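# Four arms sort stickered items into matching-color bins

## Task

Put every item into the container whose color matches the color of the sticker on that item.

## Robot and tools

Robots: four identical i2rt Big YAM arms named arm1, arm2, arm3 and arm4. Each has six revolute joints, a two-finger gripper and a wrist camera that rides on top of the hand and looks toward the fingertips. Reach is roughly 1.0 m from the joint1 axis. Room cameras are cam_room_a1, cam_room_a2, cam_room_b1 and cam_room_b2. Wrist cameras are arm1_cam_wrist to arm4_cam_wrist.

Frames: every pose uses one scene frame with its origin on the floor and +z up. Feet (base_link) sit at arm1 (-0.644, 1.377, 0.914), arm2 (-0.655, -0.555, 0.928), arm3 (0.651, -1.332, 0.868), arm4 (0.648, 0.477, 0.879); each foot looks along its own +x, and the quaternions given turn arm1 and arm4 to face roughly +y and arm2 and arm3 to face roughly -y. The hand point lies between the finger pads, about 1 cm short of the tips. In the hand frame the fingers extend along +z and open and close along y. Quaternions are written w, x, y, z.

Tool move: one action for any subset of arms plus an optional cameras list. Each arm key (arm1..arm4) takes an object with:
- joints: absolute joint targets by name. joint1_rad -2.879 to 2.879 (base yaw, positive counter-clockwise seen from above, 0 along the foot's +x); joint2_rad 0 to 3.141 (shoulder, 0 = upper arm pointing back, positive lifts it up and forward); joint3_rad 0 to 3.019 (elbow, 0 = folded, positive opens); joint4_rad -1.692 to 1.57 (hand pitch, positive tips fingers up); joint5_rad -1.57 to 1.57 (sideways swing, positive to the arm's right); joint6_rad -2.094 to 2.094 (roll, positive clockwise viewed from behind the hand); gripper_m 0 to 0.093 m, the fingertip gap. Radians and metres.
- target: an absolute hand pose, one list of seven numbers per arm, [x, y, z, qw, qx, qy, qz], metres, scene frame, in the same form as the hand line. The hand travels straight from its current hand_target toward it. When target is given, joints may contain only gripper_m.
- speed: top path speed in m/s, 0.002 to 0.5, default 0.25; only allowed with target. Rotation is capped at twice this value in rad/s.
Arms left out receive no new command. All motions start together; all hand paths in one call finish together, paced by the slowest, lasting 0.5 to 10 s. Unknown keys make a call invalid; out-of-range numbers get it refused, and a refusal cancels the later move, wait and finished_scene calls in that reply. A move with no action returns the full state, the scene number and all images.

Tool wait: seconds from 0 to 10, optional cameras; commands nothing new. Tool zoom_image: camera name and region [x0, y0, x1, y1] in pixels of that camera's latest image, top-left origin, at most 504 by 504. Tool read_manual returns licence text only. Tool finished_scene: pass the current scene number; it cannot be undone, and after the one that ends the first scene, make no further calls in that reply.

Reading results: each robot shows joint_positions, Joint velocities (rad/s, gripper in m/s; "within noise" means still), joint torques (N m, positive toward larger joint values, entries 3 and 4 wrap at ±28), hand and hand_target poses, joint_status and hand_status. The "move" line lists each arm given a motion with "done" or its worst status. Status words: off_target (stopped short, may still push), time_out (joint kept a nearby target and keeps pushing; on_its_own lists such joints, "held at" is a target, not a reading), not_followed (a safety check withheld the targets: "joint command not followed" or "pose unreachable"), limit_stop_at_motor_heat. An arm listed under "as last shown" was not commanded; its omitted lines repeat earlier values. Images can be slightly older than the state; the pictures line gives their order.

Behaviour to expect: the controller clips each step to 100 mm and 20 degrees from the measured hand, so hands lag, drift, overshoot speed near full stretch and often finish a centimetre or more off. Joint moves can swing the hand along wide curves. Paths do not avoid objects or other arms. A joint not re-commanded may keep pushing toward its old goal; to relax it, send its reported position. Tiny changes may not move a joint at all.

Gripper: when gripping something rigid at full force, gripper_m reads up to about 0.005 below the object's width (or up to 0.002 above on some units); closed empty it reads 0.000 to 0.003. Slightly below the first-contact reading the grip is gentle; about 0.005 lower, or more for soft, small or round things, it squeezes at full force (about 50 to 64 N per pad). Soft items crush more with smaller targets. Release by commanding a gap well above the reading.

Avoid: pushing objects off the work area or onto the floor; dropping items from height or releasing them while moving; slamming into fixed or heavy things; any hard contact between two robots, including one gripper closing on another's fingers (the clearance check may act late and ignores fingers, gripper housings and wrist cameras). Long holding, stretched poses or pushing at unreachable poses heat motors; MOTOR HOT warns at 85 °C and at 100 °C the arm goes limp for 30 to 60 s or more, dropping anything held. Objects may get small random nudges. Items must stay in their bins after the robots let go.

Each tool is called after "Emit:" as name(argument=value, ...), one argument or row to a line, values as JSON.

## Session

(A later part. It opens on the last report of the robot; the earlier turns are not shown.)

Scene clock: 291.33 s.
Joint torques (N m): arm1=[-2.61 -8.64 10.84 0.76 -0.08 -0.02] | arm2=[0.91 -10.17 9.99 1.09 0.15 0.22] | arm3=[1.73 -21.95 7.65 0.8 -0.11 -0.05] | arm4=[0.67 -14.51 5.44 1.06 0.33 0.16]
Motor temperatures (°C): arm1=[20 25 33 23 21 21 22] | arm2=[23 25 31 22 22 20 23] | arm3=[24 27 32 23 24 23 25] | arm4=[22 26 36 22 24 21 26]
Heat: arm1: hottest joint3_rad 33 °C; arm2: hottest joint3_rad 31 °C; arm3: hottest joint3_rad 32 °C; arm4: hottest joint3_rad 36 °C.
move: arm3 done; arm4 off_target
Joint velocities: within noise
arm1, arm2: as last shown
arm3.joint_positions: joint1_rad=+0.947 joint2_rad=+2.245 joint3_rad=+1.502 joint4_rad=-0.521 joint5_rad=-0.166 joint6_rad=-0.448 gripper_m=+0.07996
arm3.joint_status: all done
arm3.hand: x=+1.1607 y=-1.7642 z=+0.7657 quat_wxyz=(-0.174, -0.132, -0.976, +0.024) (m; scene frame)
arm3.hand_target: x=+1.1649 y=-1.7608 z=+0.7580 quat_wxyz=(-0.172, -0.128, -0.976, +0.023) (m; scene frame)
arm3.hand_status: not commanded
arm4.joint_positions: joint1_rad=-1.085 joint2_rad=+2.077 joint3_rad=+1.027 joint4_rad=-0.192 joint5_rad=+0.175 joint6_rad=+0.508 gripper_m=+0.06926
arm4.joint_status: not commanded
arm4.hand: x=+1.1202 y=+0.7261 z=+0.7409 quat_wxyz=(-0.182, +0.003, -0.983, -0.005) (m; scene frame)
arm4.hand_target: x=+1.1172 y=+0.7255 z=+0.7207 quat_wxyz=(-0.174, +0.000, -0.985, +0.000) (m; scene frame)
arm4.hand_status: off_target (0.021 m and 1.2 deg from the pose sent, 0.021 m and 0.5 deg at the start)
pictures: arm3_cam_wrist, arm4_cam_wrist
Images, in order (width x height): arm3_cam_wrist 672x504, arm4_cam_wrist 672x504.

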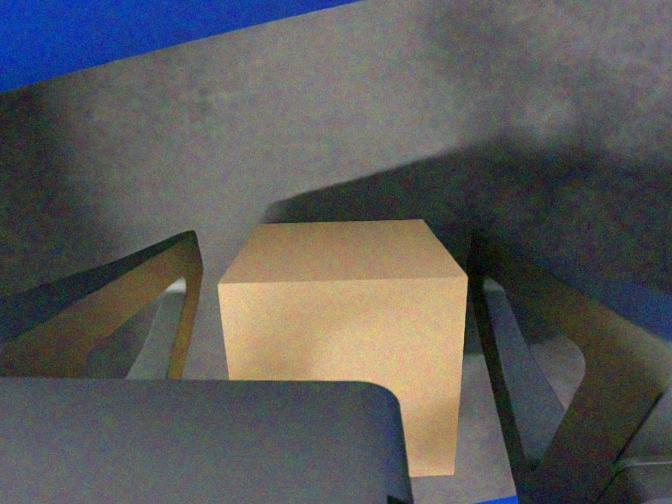

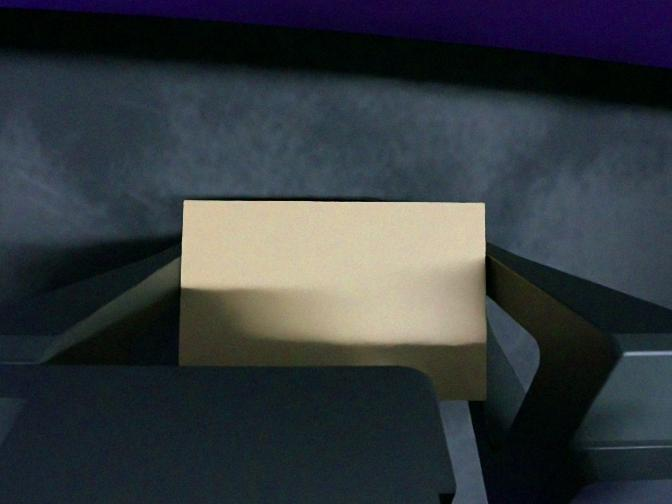

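arm4 in contact. Release both, retreat.

Emit:
move(
  arm4={"target":[1.119,0.726,0.733,0.178,0.0,0.984,0.003],"speed":0.06},
  arm3={"target":[1.13,-1.755,0.90,-0.1721,-0.1285,-0.9763,0.0227],"speed":0.2},
  cameras=[],
)

Emit:
move(
  arm4={"joints":{"gripper_m":0.092}},
  cameras=[],
)

Emit:
move(
  arm4={"target":[1.09,0.722,0.89,0.1736,0.0,0.9848,0.0],"speed":0.2},
  cameras=["arm3_cam_wrist","arm4_cam_wrist"],
)

Scene clock: 297.10 s.
Joint torques (N m): arm1=[-2.96 -8.59 10.92 0.76 -0.07 -0.03] | arm2=[0.91 -10.11 9.99 1.09 0.16 0.21] | arm3=[0.32 -21.01 7.83 0.31 -0.21 -0.12] | arm4=[0.56 -17.08 4.93 0.65 0.3 0.12]
Motor temperatures (°C): arm1=[20 25 33 23 21 21 22] | arm2=[23 25 31 22 22 20 23] | arm3=[24 27 32 23 24 23 24] | arm4=[22 26 35 22 24 21 26]
Heat: arm1: hottest joint3_rad 33 °C; arm2: hottest joint3_rad 31 °C; arm3: hottest joint3_rad 32 °C; arm4: hottest joint3_rad 35 °C.
move: arm3 done; arm4 done
Joint velocities: within noise
arm1.joint_positions: joint1_rad=-2.356 joint2_rad=+1.331 joint3_rad=+0.989 joint4_rad=-0.822 joint5_rad=-0.013 joint6_rad=-0.006 gripper_m=+0.09297
arm1.joint_status: not commanded
arm1.hand: x=-0.2965 y=+1.0789 z=+1.0665 quat_wxyz=(-0.184, -0.339, -0.920, +0.067) (m; scene frame)
arm1.hand_target: x=-0.2999 y=+1.0770 z=+1.0699 quat_wxyz=(-0.184, -0.340, -0.920, +0.068) (m; scene frame)
arm1.hand_status: not commanded
arm2: as last shown
arm3.joint_positions: joint1_rad=+0.933 joint2_rad=+1.978 joint3_rad=+1.467 joint4_rad=-0.746 joint5_rad=-0.174 joint6_rad=-0.473 gripper_m=+0.07996
arm3.joint_status: not commanded
arm3.hand: x=+1.1378 y=-1.7522 z=+0.9046 quat_wxyz=(-0.178, -0.126, -0.976, +0.026) (m; scene frame)
arm3.hand_target: x=+1.1300 y=-1.7550 z=+0.9000 quat_wxyz=(-0.172, -0.129, -0.976, +0.023) (m; scene frame)
arm3.hand_status: done (0.010 m and 0.9 deg from the pose sent, 0.138 m and 0.5 deg at the start)
arm4.joint_positions: joint1_rad=-1.085 joint2_rad=+2.077 joint3_rad=+1.027 joint4_rad=-0.192 joint5_rad=+0.175 joint6_rad=+0.508 gripper_m=+0.06926
arm4.joint_status: not commanded
arm4.hand: x=+1.1202 y=+0.7261 z=+0.7409 quat_wxyz=(-0.182, +0.003, -0.983, -0.005) (m; scene frame)
arm4.hand_target: x=+1.1189 y=+0.7259 z=+0.7331 quat_wxyz=(-0.178, +0.000, -0.984, -0.003) (m; scene frame)
arm4.hand_status: done (0.008 m and 0.6 deg from the pose sent, 0.008 m and 0.6 deg at the start)
pictures: none
No camera images: "cameras" was empty.

Scene clock: 297.60 s.
Joint torques (N m): arm1=[-2.9 -8.12 10.82 0.7 -0.06 -0.05] | arm2=[0.91 -10.29 10 1.09 0.16 0.22] | arm3=[0.26 -21.01 7.84 0.29 -0.23 -0.11] | arm4=[1.14 -16.97 4.93 0.7 0.31 0.12]
Motor temperatures (°C): arm1=[20 25 33 23 21 21 22] | arm2=[23 25 31 22 22 20 23] | arm3=[24 27 32 23 24 23 24] | arm4=[22 26 35 22 24 21 26]
Heat: arm1: hottest joint3_rad 33 °C; arm2: hottest joint3_rad 31 °C; arm3: hottest joint3_rad 32 °C; arm4: hottest joint3_rad 35 °C.
move: arm4 done
Joint velocities: within noise
arm1, arm2, arm3: as last shown
arm4.joint_positions: joint1_rad=-1.085 joint2_rad=+2.077 joint3_rad=+1.027 joint4_rad=-0.192 joint5_rad=+0.175 joint6_rad=+0.508 gripper_m=+0.09191
arm4.joint_status: all done
arm4.hand: x=+1.1202 y=+0.7261 z=+0.7409 quat_wxyz=(-0.182, +0.003, -0.983, -0.005) (m; scene frame)
arm4.hand_target: x=+1.1189 y=+0.7259 z=+0.7331 quat_wxyz=(-0.178, +0.000, -0.984, -0.003) (m; scene frame)
arm4.hand_status: not commanded
pictures: none
No camera images: "cameras" was empty.

Scene clock: 299.03 s.
Joint torques (N m): arm1=[-2.43 -8.23 10.74 0.81 -0.06 -0.07] | arm2=[0.85 -10.23 10 1.11 0.16 0.22] | arm3=[0.32 -20.95 7.84 0.35 -0.23 -0.12] | arm4=[1.32 -16.03 7.36 0.01 0.37 0.18]
Motor temperatures (°C): arm1=[20 25 33 23 21 21 22] | arm2=[23 25 31 22 22 20 23] | arm3=[24 27 32 23 24 23 24] | arm4=[22 26 35 22 24 21 26]
Heat: arm1: hottest joint3_rad 33 °C; arm2: hottest joint3_rad 31 °C; arm3: hottest joint3_rad 32 °C; arm4: hottest joint3_rad 35 °C.
move: arm4 done
Joint velocities: within noise
arm1, arm2, arm3: as last shown
arm4.joint_positions: joint1_rad=-1.064 joint2_rad=+1.710 joint3_rad=+0.991 joint4_rad=-0.547 joint5_rad=+0.182 joint6_rad=+0.528 gripper_m=+0.09191
arm4.joint_status: not commanded
arm4.hand: x=+1.0898 y=+0.7187 z=+0.8867 quat_wxyz=(-0.173, +0.004, -0.985, +0.000) (m; scene frame)
arm4.hand_target: x=+1.0900 y=+0.7219 z=+0.8900 quat_wxyz=(-0.174, +0.000, -0.985, +0.000) (m; scene frame)
arm4.hand_status: done (0.005 m and 0.4 deg from the pose sent, 0.152 m and 1.1 deg at the start)
pictures: arm3_cam_wrist, arm4_cam_wrist
Images, in order (width x height): arm3_cam_wrist 672x504, arm4_cam_wrist 672x504.

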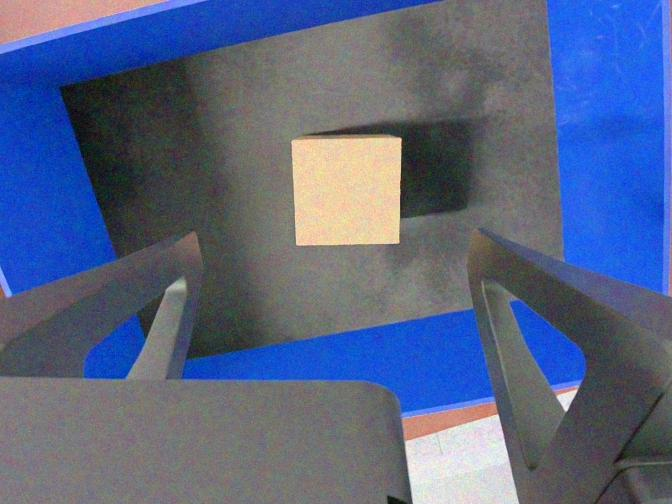

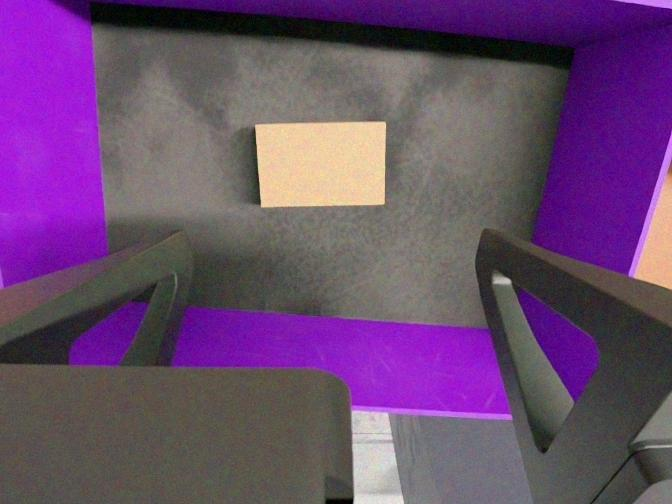

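Emit:
finished_scene(
  scene=3,
)

The scene is finished: the task was done.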